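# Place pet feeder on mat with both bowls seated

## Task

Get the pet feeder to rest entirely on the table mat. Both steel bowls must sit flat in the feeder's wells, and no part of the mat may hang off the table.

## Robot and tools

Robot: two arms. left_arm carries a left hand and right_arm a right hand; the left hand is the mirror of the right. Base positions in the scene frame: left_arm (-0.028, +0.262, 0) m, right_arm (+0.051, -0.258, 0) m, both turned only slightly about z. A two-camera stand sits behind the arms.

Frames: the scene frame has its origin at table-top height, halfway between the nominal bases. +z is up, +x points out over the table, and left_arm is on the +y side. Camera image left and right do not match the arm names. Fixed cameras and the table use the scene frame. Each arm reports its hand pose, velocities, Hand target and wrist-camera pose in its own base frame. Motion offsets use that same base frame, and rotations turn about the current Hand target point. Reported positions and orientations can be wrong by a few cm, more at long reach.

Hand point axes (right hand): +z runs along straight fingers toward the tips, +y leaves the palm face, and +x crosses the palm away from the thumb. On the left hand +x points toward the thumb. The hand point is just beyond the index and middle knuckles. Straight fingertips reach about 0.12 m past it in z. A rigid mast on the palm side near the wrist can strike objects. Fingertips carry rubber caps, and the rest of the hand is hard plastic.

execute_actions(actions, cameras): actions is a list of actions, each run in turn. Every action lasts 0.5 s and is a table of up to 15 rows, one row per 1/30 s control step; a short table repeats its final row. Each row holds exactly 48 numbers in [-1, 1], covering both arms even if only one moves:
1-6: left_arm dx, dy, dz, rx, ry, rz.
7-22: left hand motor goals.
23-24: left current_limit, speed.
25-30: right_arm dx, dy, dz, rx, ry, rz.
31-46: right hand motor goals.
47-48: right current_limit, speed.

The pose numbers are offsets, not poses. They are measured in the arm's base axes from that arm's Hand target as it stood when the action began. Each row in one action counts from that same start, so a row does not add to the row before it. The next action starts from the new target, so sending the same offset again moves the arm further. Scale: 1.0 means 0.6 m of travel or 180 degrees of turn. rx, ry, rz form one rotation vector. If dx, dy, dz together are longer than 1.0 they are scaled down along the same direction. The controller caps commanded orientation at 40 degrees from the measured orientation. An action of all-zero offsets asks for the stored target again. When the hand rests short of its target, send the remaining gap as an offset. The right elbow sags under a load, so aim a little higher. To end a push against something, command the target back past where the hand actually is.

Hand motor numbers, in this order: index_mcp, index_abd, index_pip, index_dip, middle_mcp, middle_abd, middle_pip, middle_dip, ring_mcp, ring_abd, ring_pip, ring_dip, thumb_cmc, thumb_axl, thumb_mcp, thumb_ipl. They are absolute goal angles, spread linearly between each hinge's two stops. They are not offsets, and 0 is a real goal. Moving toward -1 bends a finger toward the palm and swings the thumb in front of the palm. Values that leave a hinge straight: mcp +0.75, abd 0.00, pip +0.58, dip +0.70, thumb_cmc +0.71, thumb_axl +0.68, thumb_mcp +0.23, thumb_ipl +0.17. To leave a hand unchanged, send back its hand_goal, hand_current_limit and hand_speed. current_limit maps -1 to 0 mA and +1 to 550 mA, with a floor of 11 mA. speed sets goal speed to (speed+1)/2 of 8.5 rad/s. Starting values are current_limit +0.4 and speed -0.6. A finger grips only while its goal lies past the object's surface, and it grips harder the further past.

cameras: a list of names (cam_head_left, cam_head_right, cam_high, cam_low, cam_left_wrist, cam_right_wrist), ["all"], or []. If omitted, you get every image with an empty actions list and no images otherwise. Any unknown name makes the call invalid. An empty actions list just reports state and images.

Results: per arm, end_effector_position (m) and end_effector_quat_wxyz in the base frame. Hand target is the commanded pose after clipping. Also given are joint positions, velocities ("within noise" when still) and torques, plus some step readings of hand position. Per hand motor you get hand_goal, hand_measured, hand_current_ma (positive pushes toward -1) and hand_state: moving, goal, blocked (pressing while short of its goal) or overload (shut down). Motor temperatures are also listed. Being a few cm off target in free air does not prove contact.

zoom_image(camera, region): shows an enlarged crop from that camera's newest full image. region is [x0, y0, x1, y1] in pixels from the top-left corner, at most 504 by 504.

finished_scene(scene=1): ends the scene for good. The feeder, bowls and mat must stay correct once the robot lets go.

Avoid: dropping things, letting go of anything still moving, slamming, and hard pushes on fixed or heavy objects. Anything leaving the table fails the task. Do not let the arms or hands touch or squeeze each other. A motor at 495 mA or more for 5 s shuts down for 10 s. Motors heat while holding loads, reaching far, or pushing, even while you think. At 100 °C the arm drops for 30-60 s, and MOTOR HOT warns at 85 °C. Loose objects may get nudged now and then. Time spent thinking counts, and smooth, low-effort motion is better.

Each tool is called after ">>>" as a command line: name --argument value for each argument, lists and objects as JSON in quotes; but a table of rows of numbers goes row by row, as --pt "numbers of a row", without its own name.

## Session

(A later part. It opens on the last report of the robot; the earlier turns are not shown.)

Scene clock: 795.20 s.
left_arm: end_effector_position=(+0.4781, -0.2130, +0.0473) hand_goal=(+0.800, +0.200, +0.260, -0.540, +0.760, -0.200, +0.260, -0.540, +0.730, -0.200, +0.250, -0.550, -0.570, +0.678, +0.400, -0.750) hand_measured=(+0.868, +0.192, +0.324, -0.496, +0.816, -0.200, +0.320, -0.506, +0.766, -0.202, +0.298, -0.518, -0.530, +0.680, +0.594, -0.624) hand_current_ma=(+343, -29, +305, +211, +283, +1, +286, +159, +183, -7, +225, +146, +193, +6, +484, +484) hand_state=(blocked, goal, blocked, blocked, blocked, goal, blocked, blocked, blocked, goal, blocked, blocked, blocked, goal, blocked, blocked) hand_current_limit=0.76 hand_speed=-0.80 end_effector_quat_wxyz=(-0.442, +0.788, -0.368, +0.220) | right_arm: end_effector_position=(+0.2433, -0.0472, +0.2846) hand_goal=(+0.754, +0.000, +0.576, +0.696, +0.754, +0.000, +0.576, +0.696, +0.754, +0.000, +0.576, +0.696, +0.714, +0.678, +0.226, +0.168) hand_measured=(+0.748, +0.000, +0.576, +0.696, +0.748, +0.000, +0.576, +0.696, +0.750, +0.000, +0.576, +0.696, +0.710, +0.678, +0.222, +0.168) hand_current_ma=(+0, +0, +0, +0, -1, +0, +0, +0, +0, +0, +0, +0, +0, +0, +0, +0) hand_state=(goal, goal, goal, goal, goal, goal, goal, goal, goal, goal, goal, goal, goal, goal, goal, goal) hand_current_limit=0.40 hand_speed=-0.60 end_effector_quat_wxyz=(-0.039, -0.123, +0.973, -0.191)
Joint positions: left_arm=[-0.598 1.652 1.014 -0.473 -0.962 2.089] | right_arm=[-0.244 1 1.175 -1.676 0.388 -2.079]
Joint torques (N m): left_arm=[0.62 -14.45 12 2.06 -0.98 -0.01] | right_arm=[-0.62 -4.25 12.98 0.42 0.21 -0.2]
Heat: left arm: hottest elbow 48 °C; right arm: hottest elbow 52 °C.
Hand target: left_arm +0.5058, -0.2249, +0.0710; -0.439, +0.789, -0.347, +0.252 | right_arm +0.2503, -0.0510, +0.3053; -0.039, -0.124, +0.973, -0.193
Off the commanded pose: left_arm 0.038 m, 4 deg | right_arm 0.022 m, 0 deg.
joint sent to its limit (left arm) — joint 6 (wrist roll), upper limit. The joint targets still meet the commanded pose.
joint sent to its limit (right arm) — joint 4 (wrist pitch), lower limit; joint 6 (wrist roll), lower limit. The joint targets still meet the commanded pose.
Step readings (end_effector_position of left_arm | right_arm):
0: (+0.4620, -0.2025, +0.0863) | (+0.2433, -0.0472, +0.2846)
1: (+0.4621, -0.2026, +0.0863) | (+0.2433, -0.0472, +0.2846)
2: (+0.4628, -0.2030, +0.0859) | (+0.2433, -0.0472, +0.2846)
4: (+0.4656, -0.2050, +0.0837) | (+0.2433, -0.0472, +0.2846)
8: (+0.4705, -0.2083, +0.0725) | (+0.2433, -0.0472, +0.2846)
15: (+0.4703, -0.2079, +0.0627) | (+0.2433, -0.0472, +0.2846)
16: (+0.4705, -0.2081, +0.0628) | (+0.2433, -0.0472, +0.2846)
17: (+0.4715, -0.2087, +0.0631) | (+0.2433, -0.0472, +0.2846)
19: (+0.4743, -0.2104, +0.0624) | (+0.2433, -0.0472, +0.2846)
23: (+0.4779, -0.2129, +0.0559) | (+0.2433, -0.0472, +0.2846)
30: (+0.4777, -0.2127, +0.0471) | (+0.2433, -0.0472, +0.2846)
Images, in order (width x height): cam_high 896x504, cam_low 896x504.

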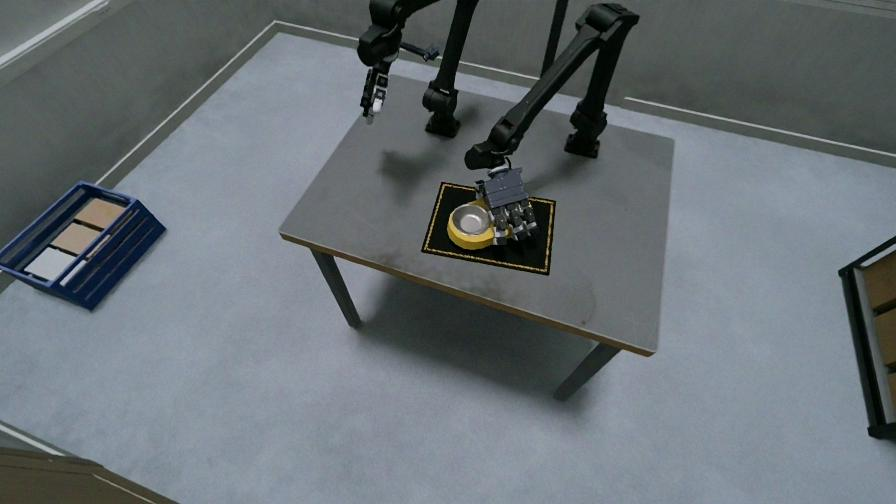

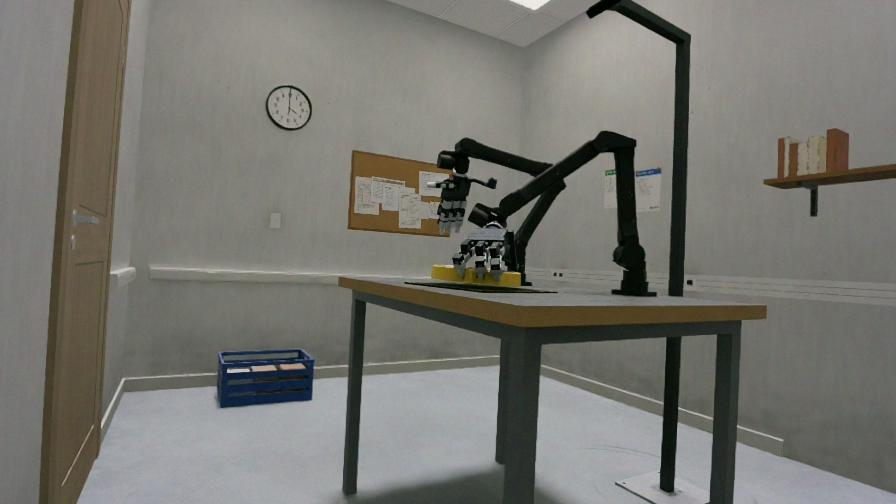

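>>> execute_actions --actions '[[[-0.003,0.001,-0.022,0,0,0, 0.8,0.2,0.26,-0.54,0.76,-0.2,0.26,-0.54,0.73,-0.2,0.25,-0.55,-0.571,0.678,0.40,-0.75,0.76,-0.8, 0,0,0,0,0,0,0.754,0,0.576,0.696,0.754,0,0.576,0.696,0.754,0,0.576,0.696,0.714,0.678,0.226,0.168,0.4,-0.6]],[[-0.003,0.001,-0.01,0,0,0, 0.8,0.2,0.26,-0.54,0.76,-0.2,0.26,-0.54,0.73,-0.2,0.25,-0.55,-0.571,0.678,0.40,-0.75,0.76,-0.8, 0,0,0,0,0,0,0.754,0,0.576,0.696,0.754,0,0.576,0.696,0.754,0,0.576,0.696,0.714,0.678,0.226,0.168,0.4,-0.6]]]' --cameras '["cam_high","cam_low"]'

>>> zoom_image --camera "cam_low" --region '[400, 240, 580, 310]'

Scene clock: 805.57 s.
left_arm: end_effector_position=(+0.4868, -0.2189, +0.0424) hand_goal=(+0.800, +0.200, +0.260, -0.540, +0.760, -0.200, +0.260, -0.540, +0.730, -0.200, +0.250, -0.550, -0.570, +0.678, +0.400, -0.750) hand_measured=(+0.868, +0.192, +0.324, -0.496, +0.816, -0.200, +0.320, -0.506, +0.766, -0.202, +0.298, -0.518, -0.530, +0.680, +0.594, -0.624) hand_current_ma=(+343, -29, +305, +211, +283, +1, +286, +159, +183, -7, +225, +146, +193, +6, +484, +484) hand_state=(blocked, goal, blocked, blocked, blocked, goal, blocked, blocked, blocked, goal, blocked, blocked, blocked, goal, blocked, blocked) hand_current_limit=0.76 hand_speed=-0.80 end_effector_quat_wxyz=(-0.439, +0.789, -0.359, +0.235) | right_arm: end_effector_position=(+0.2433, -0.0472, +0.2846) hand_goal=(+0.754, +0.000, +0.576, +0.696, +0.754, +0.000, +0.576, +0.696, +0.754, +0.000, +0.576, +0.696, +0.714, +0.678, +0.226, +0.168) hand_measured=(+0.748, +0.000, +0.576, +0.696, +0.748, +0.000, +0.576, +0.696, +0.750, +0.000, +0.576, +0.696, +0.710, +0.678, +0.222, +0.168) hand_current_ma=(+0, +0, +0, +0, -1, +0, +0, +0, +0, +0, +0, +0, +0, +0, +0, +0) hand_state=(goal, goal, goal, goal, goal, goal, goal, goal, goal, goal, goal, goal, goal, goal, goal, goal) hand_current_limit=0.40 hand_speed=-0.60 end_effector_quat_wxyz=(-0.039, -0.123, +0.973, -0.191)
Joint positions: left_arm=[-0.598 1.672 1.014 -0.419 -0.962 2.089] | right_arm=[-0.244 1 1.175 -1.676 0.388 -2.079]
Joint torques (N m): left_arm=[0.44 -14.15 9.65 2.14 -0.96 -0.02] | right_arm=[-0.56 -4.37 12.9 0.42 0.21 -0.2]
Heat: left arm: hottest elbow 48 °C; right arm: hottest elbow 52 °C.
Hand target: left_arm +0.5021, -0.2237, +0.0518; -0.439, +0.789, -0.347, +0.252 | right_arm +0.2503, -0.0510, +0.3053; -0.039, -0.124, +0.973, -0.193
Off the commanded pose: left_arm 0.019 m, 2 deg | right_arm 0.022 m, 0 deg.
joint sent to its limit (left arm) — joint 6 (wrist roll), upper limit. The joint targets still meet the commanded pose.
joint sent to its limit (right arm) — joint 4 (wrist pitch), lower limit; joint 6 (wrist roll), lower limit. The joint targets still meet the commanded pose.
Step readings (end_effector_position of left_arm | right_arm):
0: (+0.4781, -0.2130, +0.0473) | (+0.2433, -0.0472, +0.2846)
1: (+0.4781, -0.2130, +0.0473) | (+0.2433, -0.0472, +0.2846)
2: (+0.4786, -0.2134, +0.0476) | (+0.2433, -0.0472, +0.2846)
4: (+0.4806, -0.2147, +0.0478) | (+0.2433, -0.0472, +0.2846)
8: (+0.4835, -0.2167, +0.0469) | (+0.2433, -0.0472, +0.2846)
15: (+0.4838, -0.2169, +0.0435) | (+0.2433, -0.0472, +0.2846)
16: (+0.4839, -0.2169, +0.0436) | (+0.2433, -0.0472, +0.2846)
17: (+0.4841, -0.2171, +0.0435) | (+0.2433, -0.0472, +0.2846)
19: (+0.4852, -0.2178, +0.0439) | (+0.2433, -0.0472, +0.2846)
23: (+0.4865, -0.2188, +0.0437) | (+0.2433, -0.0472, +0.2846)
30: (+0.4867, -0.2189, +0.0423) | (+0.2433, -0.0472, +0.2846)
Images, in order (width x height): cam_high 896x504, cam_low 896x504.

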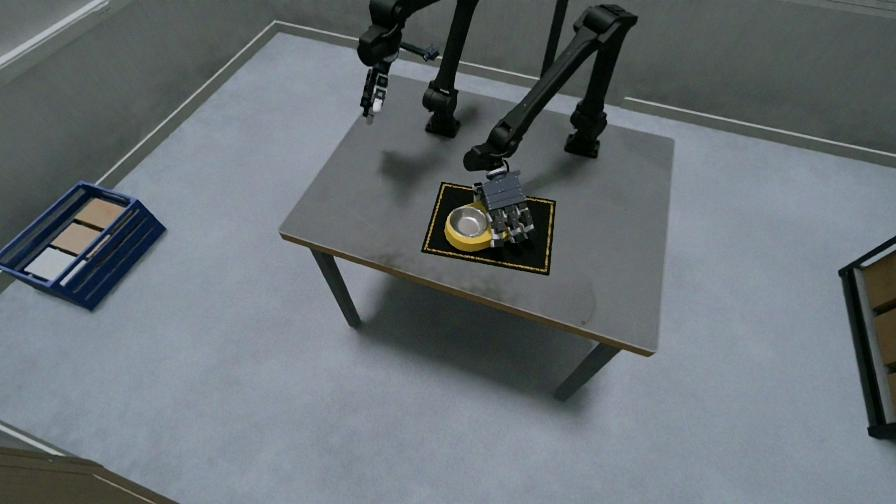

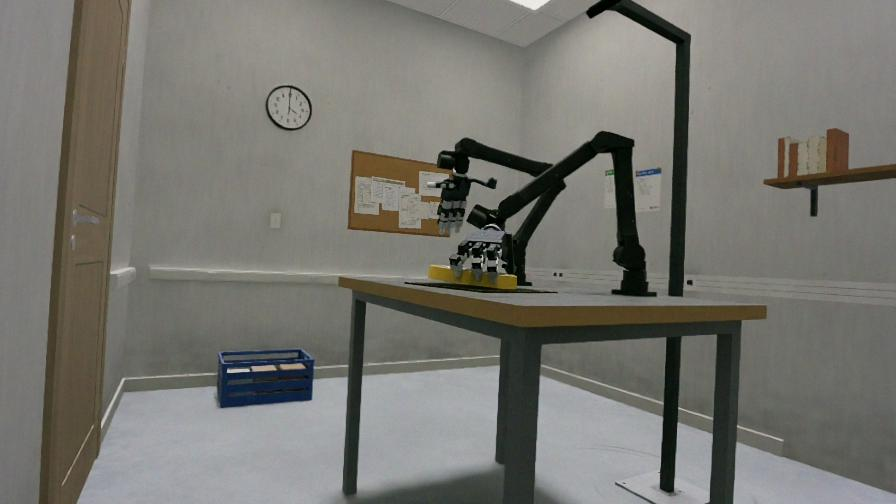

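Scaled by 2.800 from the camera's 896x504 image, which has a finer 1280x720 frame.

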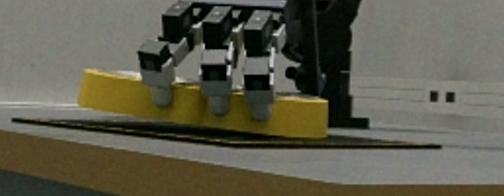

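>>> execute_actions --actions '[[[-0.003,0.001,0.0,0.0145,0.0118,0, 0.8,0.2,0.26,-0.54,0.76,-0.2,0.26,-0.54,0.73,-0.2,0.25,-0.55,-0.571,0.678,0.40,-0.75,0.76,-0.8, 0,0,0,0,0,0,0.754,0,0.576,0.696,0.754,0,0.576,0.696,0.754,0,0.576,0.696,0.714,0.678,0.226,0.168,0.4,-0.6]],[[-0.003,0.001,-0.01,0,0,0, 0.8,0.2,0.26,-0.54,0.76,-0.2,0.26,-0.54,0.73,-0.2,0.25,-0.55,-0.571,0.678,0.40,-0.75,0.76,-0.8, 0,0,0,0,0,0,0.754,0,0.576,0.696,0.754,0,0.576,0.696,0.754,0,0.576,0.696,0.714,0.678,0.226,0.168,0.4,-0.6]]]' --cameras '["cam_high","cam_low"]'

>>> zoom_image --camera "cam_low" --region '[400, 240, 580, 310]'

Scene clock: 820.57 s.
left_arm: end_effector_position=(+0.4804, -0.2108, +0.0344) hand_goal=(+0.800, +0.200, +0.260, -0.540, +0.760, -0.200, +0.260, -0.540, +0.730, -0.200, +0.250, -0.550, -0.570, +0.678, +0.400, -0.750) hand_measured=(+0.862, +0.192, +0.324, -0.496, +0.812, -0.200, +0.320, -0.506, +0.766, -0.204, +0.298, -0.532, -0.530, +0.680, +0.596, -0.624) hand_current_ma=(+317, -29, +305, +211, +262, +1, +285, +159, +183, -13, +224, +82, +193, +6, +484, +484) hand_state=(blocked, goal, blocked, blocked, blocked, goal, blocked, blocked, blocked, goal, blocked, goal, blocked, goal, blocked, blocked) hand_current_limit=0.76 hand_speed=-0.80 end_effector_quat_wxyz=(-0.451, +0.785, -0.368, +0.213) | right_arm: end_effector_position=(+0.2433, -0.0472, +0.2846) hand_goal=(+0.754, +0.000, +0.576, +0.696, +0.754, +0.000, +0.576, +0.696, +0.754, +0.000, +0.576, +0.696, +0.714, +0.678, +0.226, +0.168) hand_measured=(+0.748, +0.000, +0.576, +0.696, +0.748, +0.000, +0.576, +0.696, +0.750, +0.000, +0.576, +0.696, +0.710, +0.678, +0.222, +0.168) hand_current_ma=(+0, +0, +0, +0, -1, +0, +0, +0, +0, +0, +0, +0, +0, +0, +0, +0) hand_state=(goal, goal, goal, goal, goal, goal, goal, goal, goal, goal, goal, goal, goal, goal, goal, goal) hand_current_limit=0.40 hand_speed=-0.60 end_effector_quat_wxyz=(-0.039, -0.123, +0.973, -0.191)
Joint positions: left_arm=[-0.598 1.685 1.016 -0.458 -0.981 2.089] | right_arm=[-0.244 1 1.175 -1.676 0.388 -2.079]
Joint torques (N m): left_arm=[-0.09 -13.51 11.28 1.33 -1 -0.01] | right_arm=[-0.67 -4.19 12.97 0.43 0.21 -0.2]
Heat: left arm: hottest elbow 46 °C; right arm: hottest elbow 52 °C.
Hand target: left_arm +0.4986, -0.2226, +0.0459; -0.451, +0.784, -0.360, +0.229 | right_arm +0.2503, -0.0510, +0.3053; -0.039, -0.124, +0.973, -0.193
Off the commanded pose: left_arm 0.025 m, 2 deg | right_arm 0.022 m, 0 deg.
joint sent to its limit (left arm) — joint 6 (wrist roll), upper limit. The joint targets still meet the commanded pose.
joint sent to its limit (right arm) — joint 4 (wrist pitch), lower limit; joint 6 (wrist roll), lower limit. The joint targets still meet the commanded pose.
Step readings (end_effector_position of left_arm | right_arm):
0: (+0.4868, -0.2189, +0.0424) | (+0.2433, -0.0472, +0.2846)
1: (+0.4868, -0.2189, +0.0424) | (+0.2433, -0.0472, +0.2846)
2: (+0.4868, -0.2187, +0.0423) | (+0.2433, -0.0472, +0.2846)
4: (+0.4860, -0.2167, +0.0410) | (+0.2433, -0.0472, +0.2846)
8: (+0.4816, -0.2122, +0.0356) | (+0.2433, -0.0472, +0.2846)
15: (+0.4805, -0.2108, +0.0346) | (+0.2433, -0.0472, +0.2846)
16: (+0.4804, -0.2108, +0.0346) | (+0.2433, -0.0472, +0.2846)
17: (+0.4804, -0.2108, +0.0346) | (+0.2433, -0.0472, +0.2846)
19: (+0.4804, -0.2108, +0.0344) | (+0.2433, -0.0472, +0.2846)
23: (+0.4804, -0.2108, +0.0344) | (+0.2433, -0.0472, +0.2846)
30: (+0.4804, -0.2108, +0.0344) | (+0.2433, -0.0472, +0.2846)
Images, in order (width x height): cam_high 896x504, cam_low 896x504.

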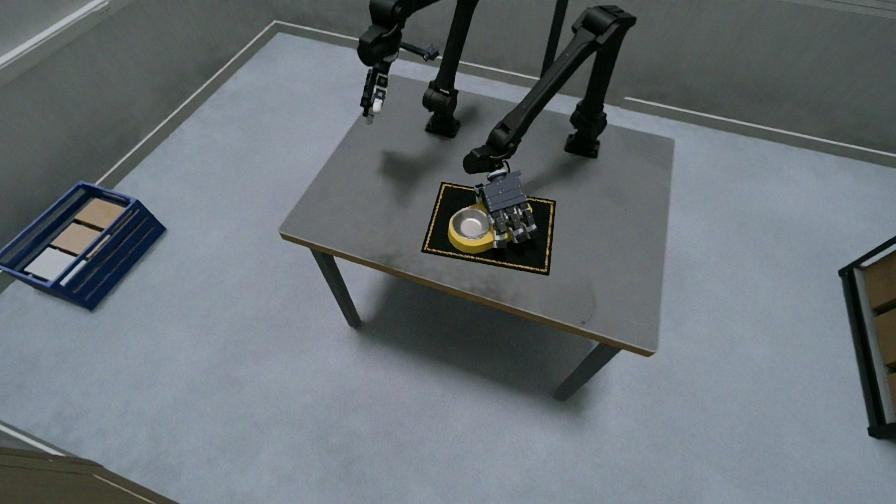

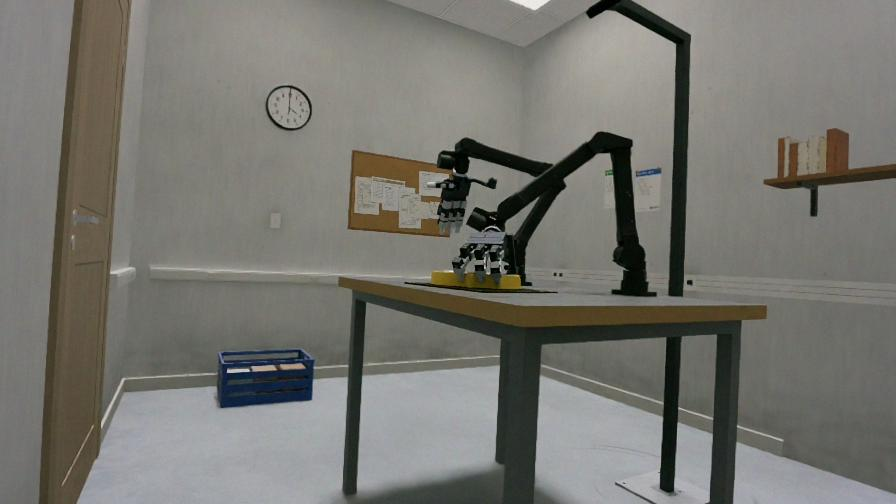

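Scaled by 2.800 from the camera's 896x504 image, which has a finer 1280x720 frame.

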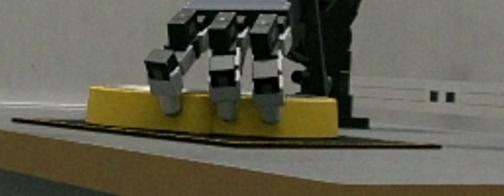

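>>> execute_actions --actions '[[[0,0,-0.015,0.002,0.002,0, 0.8,0.2,0.26,-0.54,0.76,-0.2,0.26,-0.54,0.73,-0.2,0.25,-0.55,-0.571,0.678,0.40,-0.75,0.76,-0.8, 0,0,0,0,0,0,0.754,0,0.576,0.696,0.754,0,0.576,0.696,0.754,0,0.576,0.696,0.714,0.678,0.226,0.168,0.4,-0.6]]]' --cameras '["cam_high","cam_low"]'

>>> zoom_image --camera "cam_low" --region '[420, 255, 540, 300]'

>>> zoom_image --camera "cam_high" --region '[410, 160, 570, 290]'

Scene clock: 831.00 s.
left_arm: end_effector_position=(+0.4808, -0.2098, +0.0330) hand_goal=(+0.800, +0.200, +0.260, -0.540, +0.760, -0.200, +0.260, -0.540, +0.730, -0.200, +0.250, -0.550, -0.570, +0.678, +0.400, -0.750) hand_measured=(+0.862, +0.192, +0.324, -0.500, +0.812, -0.200, +0.320, -0.508, +0.766, -0.204, +0.296, -0.532, -0.530, +0.680, +0.598, -0.624) hand_current_ma=(+317, -29, +305, +186, +262, +1, +279, +152, +183, -13, +219, +82, +193, +6, +484, +484) hand_state=(blocked, goal, blocked, blocked, blocked, goal, blocked, blocked, blocked, goal, blocked, goal, blocked, goal, blocked, blocked) hand_current_limit=0.76 hand_speed=-0.80 end_effector_quat_wxyz=(-0.454, +0.784, -0.367, +0.211) | right_arm: end_effector_position=(+0.2433, -0.0472, +0.2846) hand_goal=(+0.754, +0.000, +0.576, +0.696, +0.754, +0.000, +0.576, +0.696, +0.754, +0.000, +0.576, +0.696, +0.714, +0.678, +0.226, +0.168) hand_measured=(+0.748, +0.000, +0.576, +0.696, +0.748, +0.000, +0.576, +0.696, +0.750, +0.000, +0.576, +0.696, +0.710, +0.678, +0.222, +0.168) hand_current_ma=(+0, +0, +0, +0, -1, +0, +0, +0, +0, +0, +0, +0, +0, +0, +0, +0) hand_state=(goal, goal, goal, goal, goal, goal, goal, goal, goal, goal, goal, goal, goal, goal, goal, goal) hand_current_limit=0.40 hand_speed=-0.60 end_effector_quat_wxyz=(-0.039, -0.123, +0.973, -0.191)
Joint positions: left_arm=[-0.598 1.69 1.016 -0.456 -0.987 2.089] | right_arm=[-0.244 1 1.175 -1.676 0.388 -2.079]
Joint torques (N m): left_arm=[-0.15 -12.34 11.1 1.7 -0.85 -0.01] | right_arm=[-0.67 -4.42 12.92 0.38 0.22 -0.2]
Heat: left arm: hottest elbow 45 °C; right arm: hottest elbow 52 °C.
Hand target: left_arm +0.4986, -0.2226, +0.0368; -0.452, +0.783, -0.363, +0.226 | right_arm +0.2503, -0.0510, +0.3053; -0.039, -0.124, +0.973, -0.193
Off the commanded pose: left_arm 0.022 m, 2 deg | right_arm 0.022 m, 0 deg.
joint sent to its limit (left arm) — joint 6 (wrist roll), upper limit. The joint targets still meet the commanded pose.
joint sent to its limit (right arm) — joint 4 (wrist pitch), lower limit; joint 6 (wrist roll), lower limit. The joint targets still meet the commanded pose.
Step readings (end_effector_position of left_arm | right_arm):
0: (+0.4804, -0.2108, +0.0344) | (+0.2433, -0.0472, +0.2846)
1: (+0.4804, -0.2108, +0.0344) | (+0.2433, -0.0472, +0.2846)
2: (+0.4804, -0.2107, +0.0343) | (+0.2433, -0.0472, +0.2846)
4: (+0.4803, -0.2102, +0.0335) | (+0.2433, -0.0472, +0.2846)
8: (+0.4807, -0.2098, +0.0332) | (+0.2433, -0.0472, +0.2846)
15: (+0.4808, -0.2098, +0.0330) | (+0.2433, -0.0472, +0.2846)
Images, in order (width x height): cam_high 896x504, cam_low 896x504.

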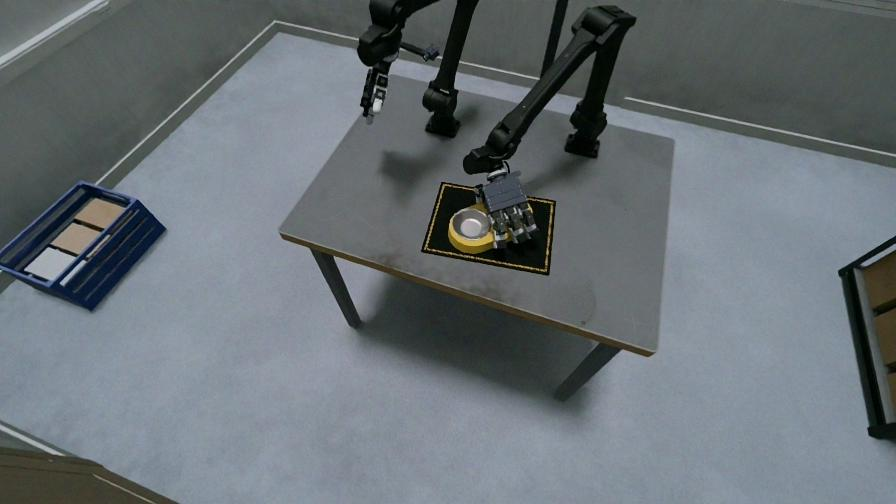

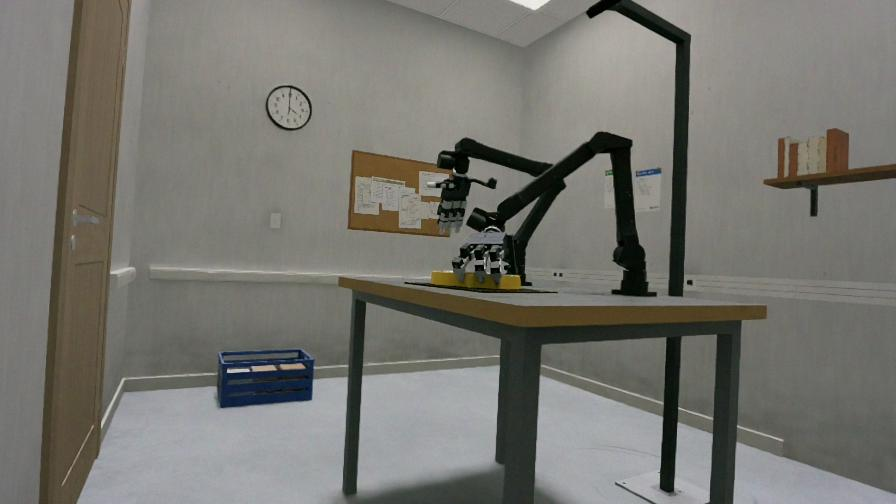

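Scaled by 4.200 from the camera's 896x504 image, which has a finer 1280x720 frame.

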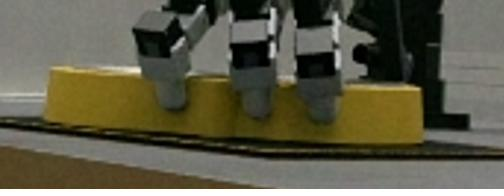

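Scaled by 3.150 from the camera's 896x504 image, which has a finer 1280x720 frame.

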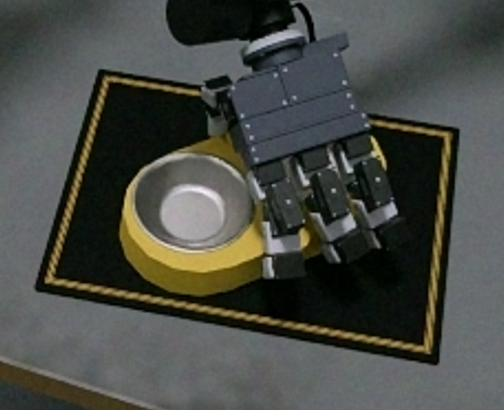

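>>> execute_actions --actions '[[[0,0,0,0,0,0, 0.865,0.2,0.32,-0.5,0.815,-0.2,0.32,-0.505,0.77,-0.2,0.30,-0.525,-0.55,0.678,0.59,-0.63,0.6,-0.85, 0,0,0,0,0,0,0.754,0,0.576,0.696,0.754,0,0.576,0.696,0.754,0,0.576,0.696,0.714,0.678,0.226,0.168,0.4,-0.6]],[[0,0,0,0,0,0, 0.92,0.2,0.33,-0.49,0.89,-0.2,0.33,-0.49,0.87,-0.2,0.33,-0.49,-0.56,0.678,0.64,-0.6,0.5,-0.85, 0,0,0,0,0,0,0.754,0,0.576,0.696,0.754,0,0.576,0.696,0.754,0,0.576,0.696,0.714,0.678,0.226,0.168,0.4,-0.6]],[[0,0,0,0,0,0, 0.99,0.2,0.4,-0.4,0.99,-0.2,0.4,-0.4,0.99,-0.2,0.4,-0.4,-0.57,0.678,0.74,-0.55,0.4,-0.7, 0,0,0,0,0,0,0.754,0,0.576,0.696,0.754,0,0.576,0.696,0.754,0,0.576,0.696,0.714,0.678,0.226,0.168,0.4,-0.6]],[[0,0,0,0,0,0, 0.99,0.2,0.5,-0.3,0.99,-0.2,0.5,-0.3,0.99,-0.2,0.5,-0.3,-0.57,0.678,0.84,-0.5,0.4,-0.7, 0,0,0,0,0,0,0.754,0,0.576,0.696,0.754,0,0.576,0.696,0.754,0,0.576,0.696,0.714,0.678,0.226,0.168,0.4,-0.6]]]' --cameras '["cam_high","cam_low"]'

>>> zoom_image --camera "cam_high" --region '[410, 160, 570, 290]'

Scene clock: 849.23 s.
left_arm: end_effector_position=(+0.4808, -0.2096, +0.0302) hand_goal=(+0.990, +0.200, +0.500, -0.300, +0.990, -0.200, +0.500, -0.300, +0.990, -0.200, +0.500, -0.300, -0.570, +0.678, +0.840, -0.500) hand_measured=(+0.968, +0.196, +0.492, -0.304, +0.970, -0.200, +0.492, -0.302, +0.968, -0.202, +0.492, -0.302, -0.568, +0.680, +0.832, -0.502) hand_current_ma=(-107, -12, -33, -14, -95, +1, -33, -12, -111, -9, -32, -11, +12, +6, -48, -15) hand_state=(blocked, goal, goal, goal, goal, goal, goal, goal, blocked, goal, goal, goal, goal, goal, goal, goal) hand_current_limit=0.40 hand_speed=-0.70 end_effector_quat_wxyz=(-0.455, +0.784, -0.368, +0.209) | right_arm: end_effector_position=(+0.2433, -0.0472, +0.2846) hand_goal=(+0.754, +0.000, +0.576, +0.696, +0.754, +0.000, +0.576, +0.696, +0.754, +0.000, +0.576, +0.696, +0.714, +0.678, +0.226, +0.168) hand_measured=(+0.748, +0.000, +0.576, +0.696, +0.748, +0.000, +0.576, +0.696, +0.750, +0.000, +0.576, +0.696, +0.710, +0.678, +0.222, +0.168) hand_current_ma=(+0, +0, +0, +0, -1, +0, +0, +0, +0, +0, +0, +0, +0, +0, +0, +0) hand_state=(goal, goal, goal, goal, goal, goal, goal, goal, goal, goal, goal, goal, goal, goal, goal, goal) hand_current_limit=0.40 hand_speed=-0.60 end_effector_quat_wxyz=(-0.039, -0.123, +0.973, -0.191)
Joint positions: left_arm=[-0.598 1.696 1.017 -0.455 -0.988 2.088] | right_arm=[-0.244 1 1.175 -1.676 0.388 -2.079]
Joint torques (N m): left_arm=[-0.15 -12.98 10.97 1.68 -0.82 0] | right_arm=[-0.62 -4.31 12.96 0.42 0.22 -0.21]
Heat: left arm: hottest elbow 44 °C; right arm: hottest elbow 53 °C.
Hand target: left_arm +0.4987, -0.2226, +0.0368; -0.452, +0.783, -0.363, +0.226 | right_arm +0.2503, -0.0510, +0.3053; -0.039, -0.124, +0.973, -0.193
Off the commanded pose: left_arm 0.023 m, 2 deg | right_arm 0.022 m, 0 deg.
joint sent to its limit (left arm) — joint 6 (wrist roll), upper limit. The joint targets still meet the commanded pose.
joint sent to its limit (right arm) — joint 4 (wrist pitch), lower limit; joint 6 (wrist roll), lower limit. The joint targets still meet the commanded pose.
Step readings (end_effector_position of left_arm | right_arm):
0: (+0.4808, -0.2098, +0.0330) | (+0.2433, -0.0472, +0.2846)
1: (+0.4808, -0.2097, +0.0331) | (+0.2433, -0.0472, +0.2846)
2: (+0.4808, -0.2097, +0.0331) | (+0.2433, -0.0472, +0.2846)
4: (+0.4809, -0.2097, +0.0331) | (+0.2433, -0.0472, +0.2846)
8: (+0.4812, -0.2099, +0.0332) | (+0.2433, -0.0472, +0.2846)
15: (+0.4812, -0.2099, +0.0332) | (+0.2433, -0.0472, +0.2846)
16: (+0.4812, -0.2099, +0.0332) | (+0.2433, -0.0472, +0.2846)
17: (+0.4812, -0.2099, +0.0332) | (+0.2433, -0.0472, +0.2846)
19: (+0.4812, -0.2099, +0.0327) | (+0.2433, -0.0472, +0.2846)
23: (+0.4809, -0.2097, +0.0310) | (+0.2433, -0.0472, +0.2846)
30: (+0.4808, -0.2096, +0.0304) | (+0.2433, -0.0472, +0.2846)
31: (+0.4808, -0.2096, +0.0304) | (+0.2433, -0.0472, +0.2846)
32: (+0.4808, -0.2096, +0.0304) | (+0.2433, -0.0472, +0.2846)
34: (+0.4808, -0.2096, +0.0302) | (+0.2433, -0.0472, +0.2846)
38: (+0.4808, -0.2096, +0.0302) | (+0.2433, -0.0472, +0.2846)
45: (+0.4808, -0.2096, +0.0302) | (+0.2433, -0.0472, +0.2846)
46: (+0.4808, -0.2096, +0.0302) | (+0.2433, -0.0472, +0.2846)
47: (+0.4808, -0.2096, +0.0302) | (+0.2433, -0.0472, +0.2846)
49: (+0.4808, -0.2096, +0.0302) | (+0.2433, -0.0472, +0.2846)
53: (+0.4808, -0.2096, +0.0302) | (+0.2433, -0.0472, +0.2846)
60: (+0.4808, -0.2096, +0.0302) | (+0.2433, -0.0472, +0.2846)
Images, in order (width x height): cam_high 896x504, cam_low 896x504.

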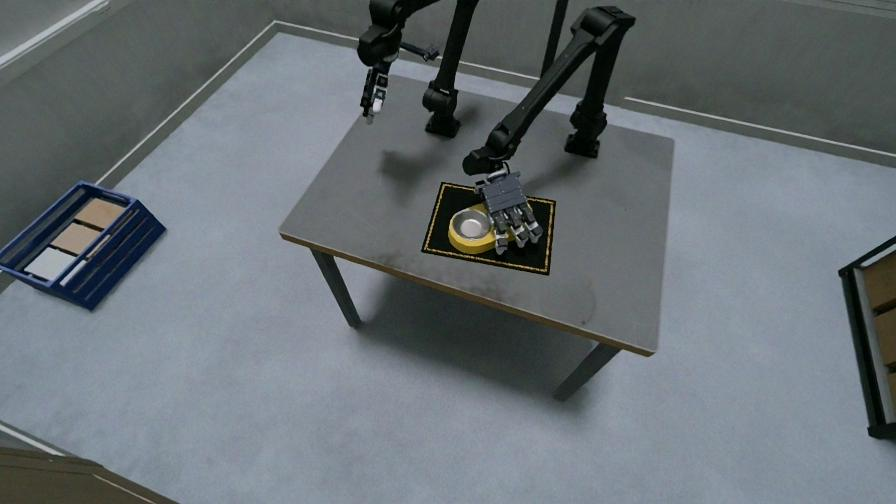

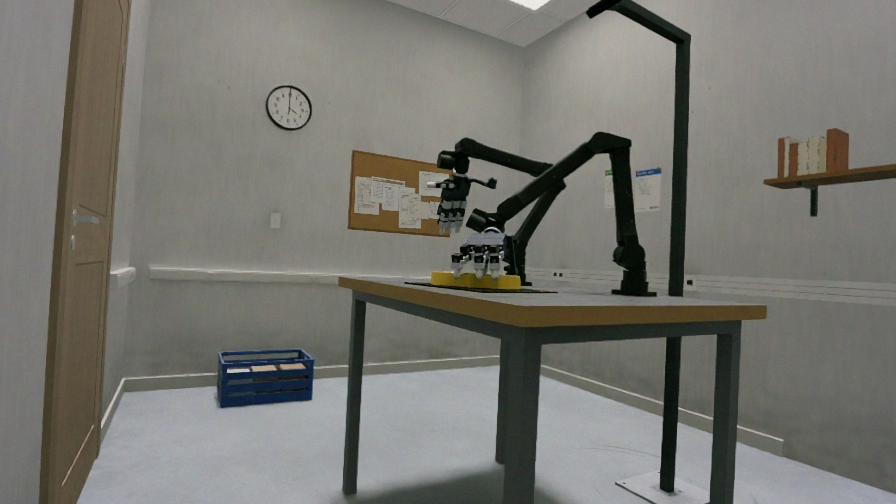

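Scaled by 3.150 from the camera's 896x504 image, which has a finer 1280x720 frame.

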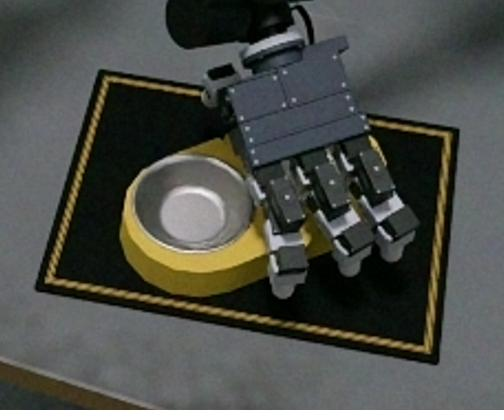

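>>> execute_actions --actions '[[[0.01,-0.004,0.04,0,0,0, 0.99,0.2,0.5,-0.3,0.99,-0.2,0.5,-0.3,0.99,-0.2,0.5,-0.3,-0.57,0.678,0.84,-0.5,0.4,-0.7, 0,0,0,0,0,0,0.754,0,0.576,0.696,0.754,0,0.576,0.696,0.754,0,0.576,0.696,0.714,0.678,0.226,0.168,0.4,-0.6]],[[0.01,-0.004,0.06,0,0,0, 0.99,0.2,0.5,-0.3,0.99,-0.2,0.5,-0.3,0.99,-0.2,0.5,-0.3,-0.57,0.678,0.84,-0.5,0.4,-0.7, 0,0,0,0,0,0,0.754,0,0.576,0.696,0.754,0,0.576,0.696,0.754,0,0.576,0.696,0.714,0.678,0.226,0.168,0.4,-0.6]],[[0,0,0.1,0,0,0, 0.99,0.2,0.5,-0.3,0.99,-0.2,0.5,-0.3,0.99,-0.2,0.5,-0.3,-0.57,0.678,0.84,-0.5,0.4,-0.7, 0,0,0,0,0,0,0.754,0,0.576,0.696,0.754,0,0.576,0.696,0.754,0,0.576,0.696,0.714,0.678,0.226,0.168,0.4,-0.6]],[[0,0,0.1,0,0,0, 0.754,0,0.576,0.696,0.754,0,0.576,0.696,0.754,0,0.576,0.696,0.714,0.678,0.226,0.168,0.4,-0.6, 0,0,0,0,0,0,0.754,0,0.576,0.696,0.754,0,0.576,0.696,0.754,0,0.576,0.696,0.714,0.678,0.226,0.168,0.4,-0.6]]]' --cameras '["cam_high","cam_low"]'

>>> zoom_image --camera "cam_high" --region '[410, 160, 570, 290]'

>>> zoom_image --camera "cam_low" --region '[400, 245, 570, 300]'

Scene clock: 861.47 s.
left_arm: end_effector_position=(+0.4992, -0.2221, +0.1995) hand_goal=(+0.754, +0.000, +0.576, +0.696, +0.754, +0.000, +0.576, +0.696, +0.754, +0.000, +0.576, +0.696, +0.714, +0.678, +0.226, +0.168) hand_measured=(+0.746, +0.004, +0.568, +0.692, +0.748, -0.004, +0.568, +0.692, +0.746, -0.002, +0.568, +0.692, +0.694, +0.680, +0.226, +0.166) hand_current_ma=(-34, +12, -32, -17, -30, -13, -32, -15, -34, -10, -31, -14, -96, +6, +0, -17) hand_state=(goal, goal, goal, goal, goal, goal, goal, goal, goal, goal, goal, goal, blocked, goal, goal, goal) hand_current_limit=0.40 hand_speed=-0.60 end_effector_quat_wxyz=(-0.454, +0.784, -0.366, +0.213) | right_arm: end_effector_position=(+0.2433, -0.0472, +0.2846) hand_goal=(+0.754, +0.000, +0.576, +0.696, +0.754, +0.000, +0.576, +0.696, +0.754, +0.000, +0.576, +0.696, +0.714, +0.678, +0.226, +0.168) hand_measured=(+0.748, +0.000, +0.576, +0.696, +0.748, +0.000, +0.576, +0.696, +0.750, +0.000, +0.576, +0.696, +0.710, +0.678, +0.222, +0.168) hand_current_ma=(+0, +0, +0, +0, -1, +0, +0, +0, +0, +0, +0, +0, +0, +0, +0, +0) hand_state=(goal, goal, goal, goal, goal, goal, goal, goal, goal, goal, goal, goal, goal, goal, goal, goal) hand_current_limit=0.40 hand_speed=-0.60 end_effector_quat_wxyz=(-0.039, -0.123, +0.973, -0.191)
Joint positions: left_arm=[-0.598 1.549 1.327 -0.903 -0.988 2.088] | right_arm=[-0.244 1 1.175 -1.676 0.388 -2.079]
Joint torques (N m): left_arm=[0.21 -14.04 13.16 0.7 -0.82 -0.07] | right_arm=[-0.56 -4.42 12.96 0.38 0.22 -0.21]
Heat: left arm: hottest elbow 43 °C; right arm: hottest elbow 53 °C.
Hand target: left_arm +0.5106, -0.2274, +0.2170; -0.452, +0.783, -0.363, +0.226 | right_arm +0.2503, -0.0510, +0.3053; -0.039, -0.124, +0.973, -0.193
Off the commanded pose: left_arm 0.021 m, 2 deg | right_arm 0.022 m, 0 deg.
joint sent to its limit (left arm) — joint 6 (wrist roll), upper limit. The joint targets still meet the commanded pose.
joint sent to its limit (right arm) — joint 4 (wrist pitch), lower limit; joint 6 (wrist roll), lower limit. The joint targets still meet the commanded pose.
Step readings (end_effector_position of left_arm | right_arm):
0: (+0.4808, -0.2096, +0.0302) | (+0.2433, -0.0472, +0.2846)
1: (+0.4808, -0.2096, +0.0302) | (+0.2433, -0.0472, +0.2846)
2: (+0.4812, -0.2099, +0.0307) | (+0.2433, -0.0472, +0.2846)
4: (+0.4824, -0.2107, +0.0328) | (+0.2433, -0.0472, +0.2846)
8: (+0.4881, -0.2146, +0.0405) | (+0.2433, -0.0472, +0.2846)
15: (+0.4905, -0.2162, +0.0441) | (+0.2433, -0.0472, +0.2846)
16: (+0.4903, -0.2160, +0.0441) | (+0.2433, -0.0472, +0.2846)
17: (+0.4896, -0.2156, +0.0446) | (+0.2433, -0.0472, +0.2846)
19: (+0.4879, -0.2145, +0.0473) | (+0.2433, -0.0472, +0.2846)
23: (+0.4910, -0.2165, +0.0619) | (+0.2433, -0.0472, +0.2846)
30: (+0.4979, -0.2212, +0.0819) | (+0.2433, -0.0472, +0.2846)
31: (+0.4978, -0.2212, +0.0822) | (+0.2433, -0.0472, +0.2846)
32: (+0.4963, -0.2201, +0.0825) | (+0.2433, -0.0472, +0.2846)
34: (+0.4921, -0.2173, +0.0864) | (+0.2433, -0.0472, +0.2846)
38: (+0.4918, -0.2171, +0.1098) | (+0.2433, -0.0472, +0.2846)
45: (+0.5001, -0.2227, +0.1461) | (+0.2433, -0.0472, +0.2846)
46: (+0.5004, -0.2229, +0.1470) | (+0.2433, -0.0472, +0.2846)
47: (+0.4989, -0.2219, +0.1476) | (+0.2433, -0.0472, +0.2846)
49: (+0.4949, -0.2192, +0.1513) | (+0.2433, -0.0472, +0.2846)
53: (+0.4959, -0.2199, +0.1713) | (+0.2433, -0.0472, +0.2846)
60: (+0.5000, -0.2227, +0.1990) | (+0.2433, -0.0472, +0.2846)
Images, in order (width x height): cam_high 896x504, cam_low 896x504.

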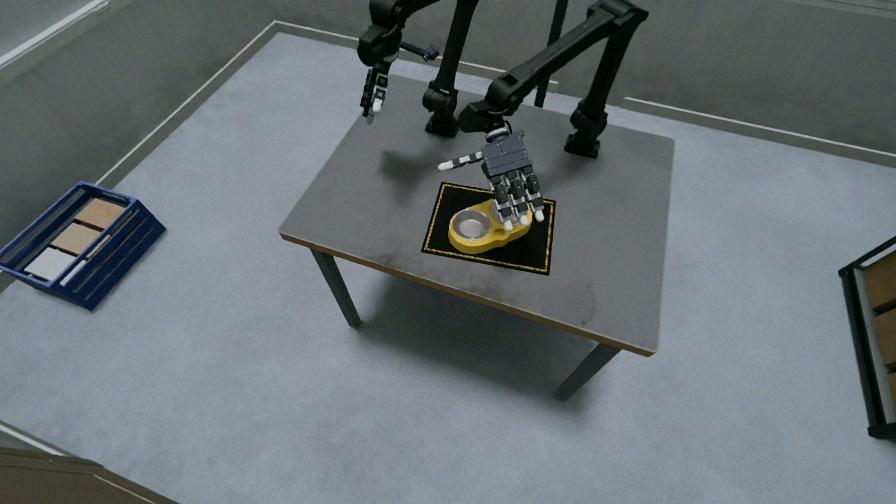

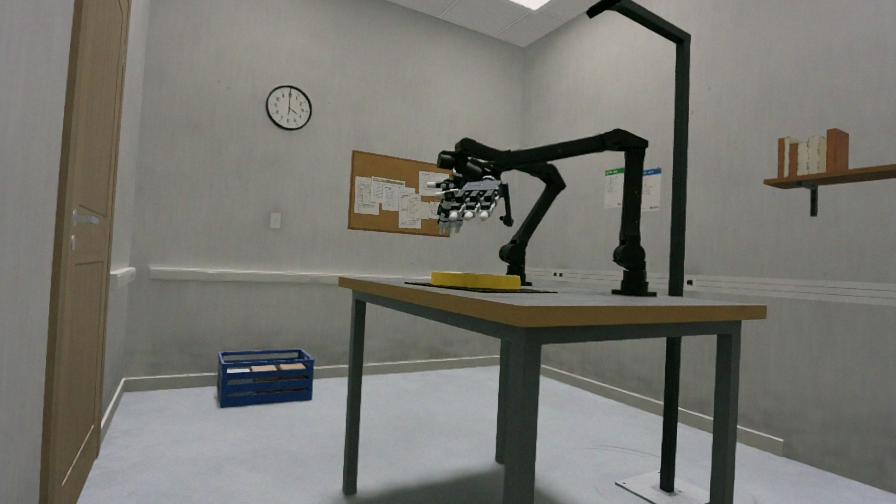

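Scaled by 3.150 from the camera's 896x504 image, which has a finer 1280x720 frame.

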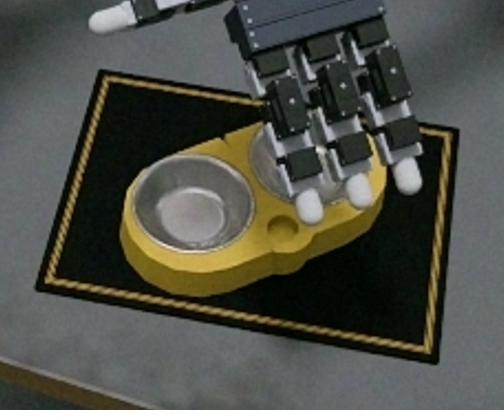

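Scaled by 2.965 from the camera's 896x504 image, which has a finer 1280x720 frame.

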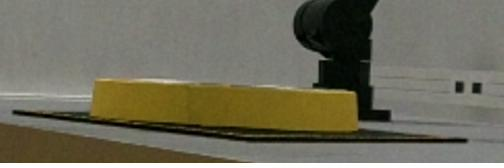

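>>> execute_actions --actions '[[[-0.05,0.13,0.03,0,0,0.03, 0.754,0,0.576,0.696,0.754,0,0.576,0.696,0.754,0,0.576,0.696,0.714,0.678,0.226,0.168,0.4,-0.6, 0,0,0,0,0,0,0.754,0,0.576,0.696,0.754,0,0.576,0.696,0.754,0,0.576,0.696,0.714,0.678,0.226,0.168,0.4,-0.6]],[[-0.05,0.15,0,0,0,0.06, 0.754,0,0.576,0.696,0.754,0,0.576,0.696,0.754,0,0.576,0.696,0.714,0.678,0.226,0.168,0.4,-0.6, 0,0,0,0,0,0,0.754,0,0.576,0.696,0.754,0,0.576,0.696,0.754,0,0.576,0.696,0.714,0.678,0.226,0.168,0.4,-0.6]],[[-0.05,0.15,0,0,0,0.06, 0.754,0,0.576,0.696,0.754,0,0.576,0.696,0.754,0,0.576,0.696,0.714,0.678,0.226,0.168,0.4,-0.6, 0,0,0,0,0,0,0.754,0,0.576,0.696,0.754,0,0.576,0.696,0.754,0,0.576,0.696,0.714,0.678,0.226,0.168,0.4,-0.6]]]' --cameras '["cam_high","cam_head_left"]'

>>> zoom_image --camera "cam_high" --region '[410, 160, 570, 290]'

>>> zoom_image --camera "cam_head_left" --region '[390, 280, 610, 450]'

Scene clock: 872.03 s.
left_arm: end_effector_position=(+0.4218, +0.0308, +0.2381) hand_goal=(+0.754, +0.000, +0.576, +0.696, +0.754, +0.000, +0.576, +0.696, +0.754, +0.000, +0.576, +0.696, +0.714, +0.678, +0.226, +0.168) hand_measured=(+0.746, +0.002, +0.568, +0.692, +0.746, -0.002, +0.568, +0.692, +0.746, -0.002, +0.570, +0.692, +0.696, +0.680, +0.226, +0.166) hand_current_ma=(-41, +7, -31, -17, -35, -5, -31, -14, -40, -4, -30, -13, -83, +6, -5, -13) hand_state=(goal, goal, goal, goal, goal, goal, goal, goal, goal, goal, goal, goal, goal, goal, goal, goal) hand_current_limit=0.40 hand_speed=-0.60 end_effector_quat_wxyz=(-0.494, +0.846, -0.167, +0.114) | right_arm: end_effector_position=(+0.2433, -0.0472, +0.2846) hand_goal=(+0.754, +0.000, +0.576, +0.696, +0.754, +0.000, +0.576, +0.696, +0.754, +0.000, +0.576, +0.696, +0.714, +0.678, +0.226, +0.168) hand_measured=(+0.748, +0.000, +0.576, +0.696, +0.748, +0.000, +0.576, +0.696, +0.750, +0.000, +0.576, +0.696, +0.710, +0.678, +0.222, +0.168) hand_current_ma=(+0, +0, +0, +0, -1, +0, +0, +0, +0, +0, +0, +0, +0, +0, +0, +0) hand_state=(goal, goal, goal, goal, goal, goal, goal, goal, goal, goal, goal, goal, goal, goal, goal, goal) hand_current_limit=0.40 hand_speed=-0.60 end_effector_quat_wxyz=(-0.039, -0.123, +0.973, -0.191)
Joint positions: left_arm=[-0.166 1.202 1.085 -1.03 -1.007 2.029] | right_arm=[-0.244 1 1.175 -1.676 0.388 -2.079]
Joint torques (N m): left_arm=[0.03 -8.7 8.54 1.68 -0.68 0.01] | right_arm=[-0.73 -4.31 13 0.43 0.21 -0.2]
Heat: left arm: hottest elbow 43 °C; right arm: hottest elbow 53 °C.
Hand target: left_arm +0.4206, +0.0306, +0.2348; -0.492, +0.846, -0.170, +0.114 | right_arm +0.2503, -0.0510, +0.3053; -0.039, -0.124, +0.973, -0.193
Off the commanded pose: left_arm 0.003 m, 0 deg | right_arm 0.022 m, 0 deg.
joint sent to its limit (right arm) — joint 4 (wrist pitch), lower limit; joint 6 (wrist roll), lower limit. The joint targets still meet the commanded pose.
Step readings (end_effector_position of left_arm | right_arm):
0: (+0.4992, -0.2221, +0.1995) | (+0.2433, -0.0472, +0.2846)
1: (+0.4992, -0.2221, +0.1995) | (+0.2433, -0.0472, +0.2846)
2: (+0.4992, -0.2209, +0.2003) | (+0.2433, -0.0472, +0.2846)
4: (+0.4970, -0.2121, +0.2033) | (+0.2433, -0.0472, +0.2846)
8: (+0.4886, -0.1749, +0.2195) | (+0.2433, -0.0472, +0.2846)
15: (+0.4857, -0.1498, +0.2487) | (+0.2433, -0.0472, +0.2846)
16: (+0.4854, -0.1496, +0.2484) | (+0.2433, -0.0472, +0.2846)
17: (+0.4841, -0.1469, +0.2463) | (+0.2433, -0.0472, +0.2846)
19: (+0.4752, -0.1335, +0.2382) | (+0.2433, -0.0472, +0.2846)
23: (+0.4574, -0.0862, +0.2260) | (+0.2433, -0.0472, +0.2846)
30: (+0.4535, -0.0592, +0.2379) | (+0.2433, -0.0472, +0.2846)
31: (+0.4533, -0.0590, +0.2388) | (+0.2433, -0.0472, +0.2846)
32: (+0.4526, -0.0564, +0.2387) | (+0.2433, -0.0472, +0.2846)
34: (+0.4459, -0.0428, +0.2355) | (+0.2433, -0.0472, +0.2846)
38: (+0.4283, +0.0062, +0.2312) | (+0.2433, -0.0472, +0.2846)
45: (+0.4223, +0.0309, +0.2384) | (+0.2433, -0.0472, +0.2846)
Images, in order (width x height): cam_head_left 896x504, cam_high 896x504.

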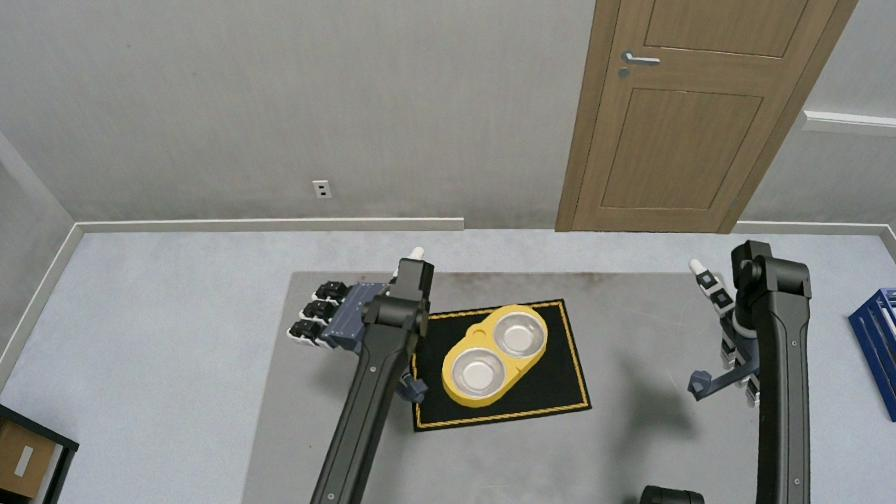

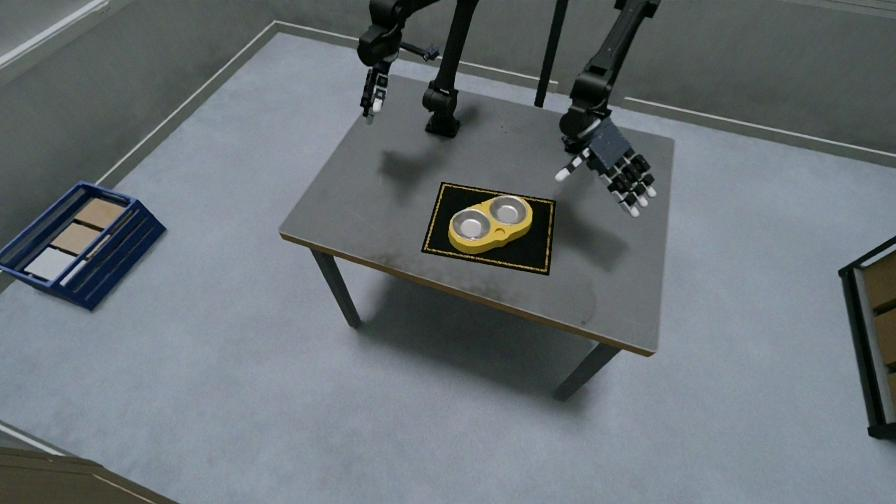

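Scaled by 3.150 from the camera's 896x504 image, which has a finer 1280x720 frame.

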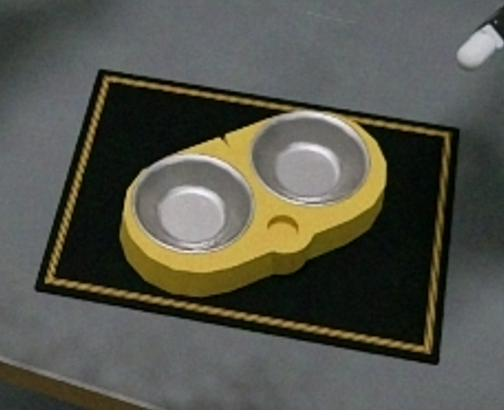

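Scaled by 2.291 from the camera's 896x504 image, which has a finer 1280x720 frame.

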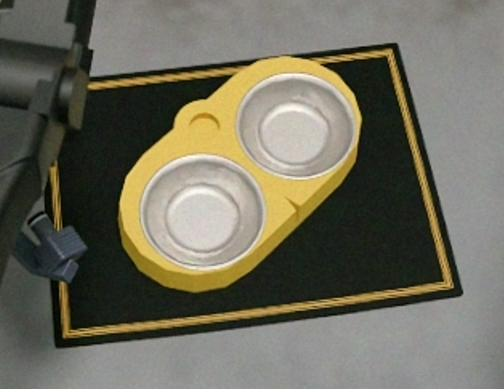

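>>> finished_scene

The scene is finished: the task was done.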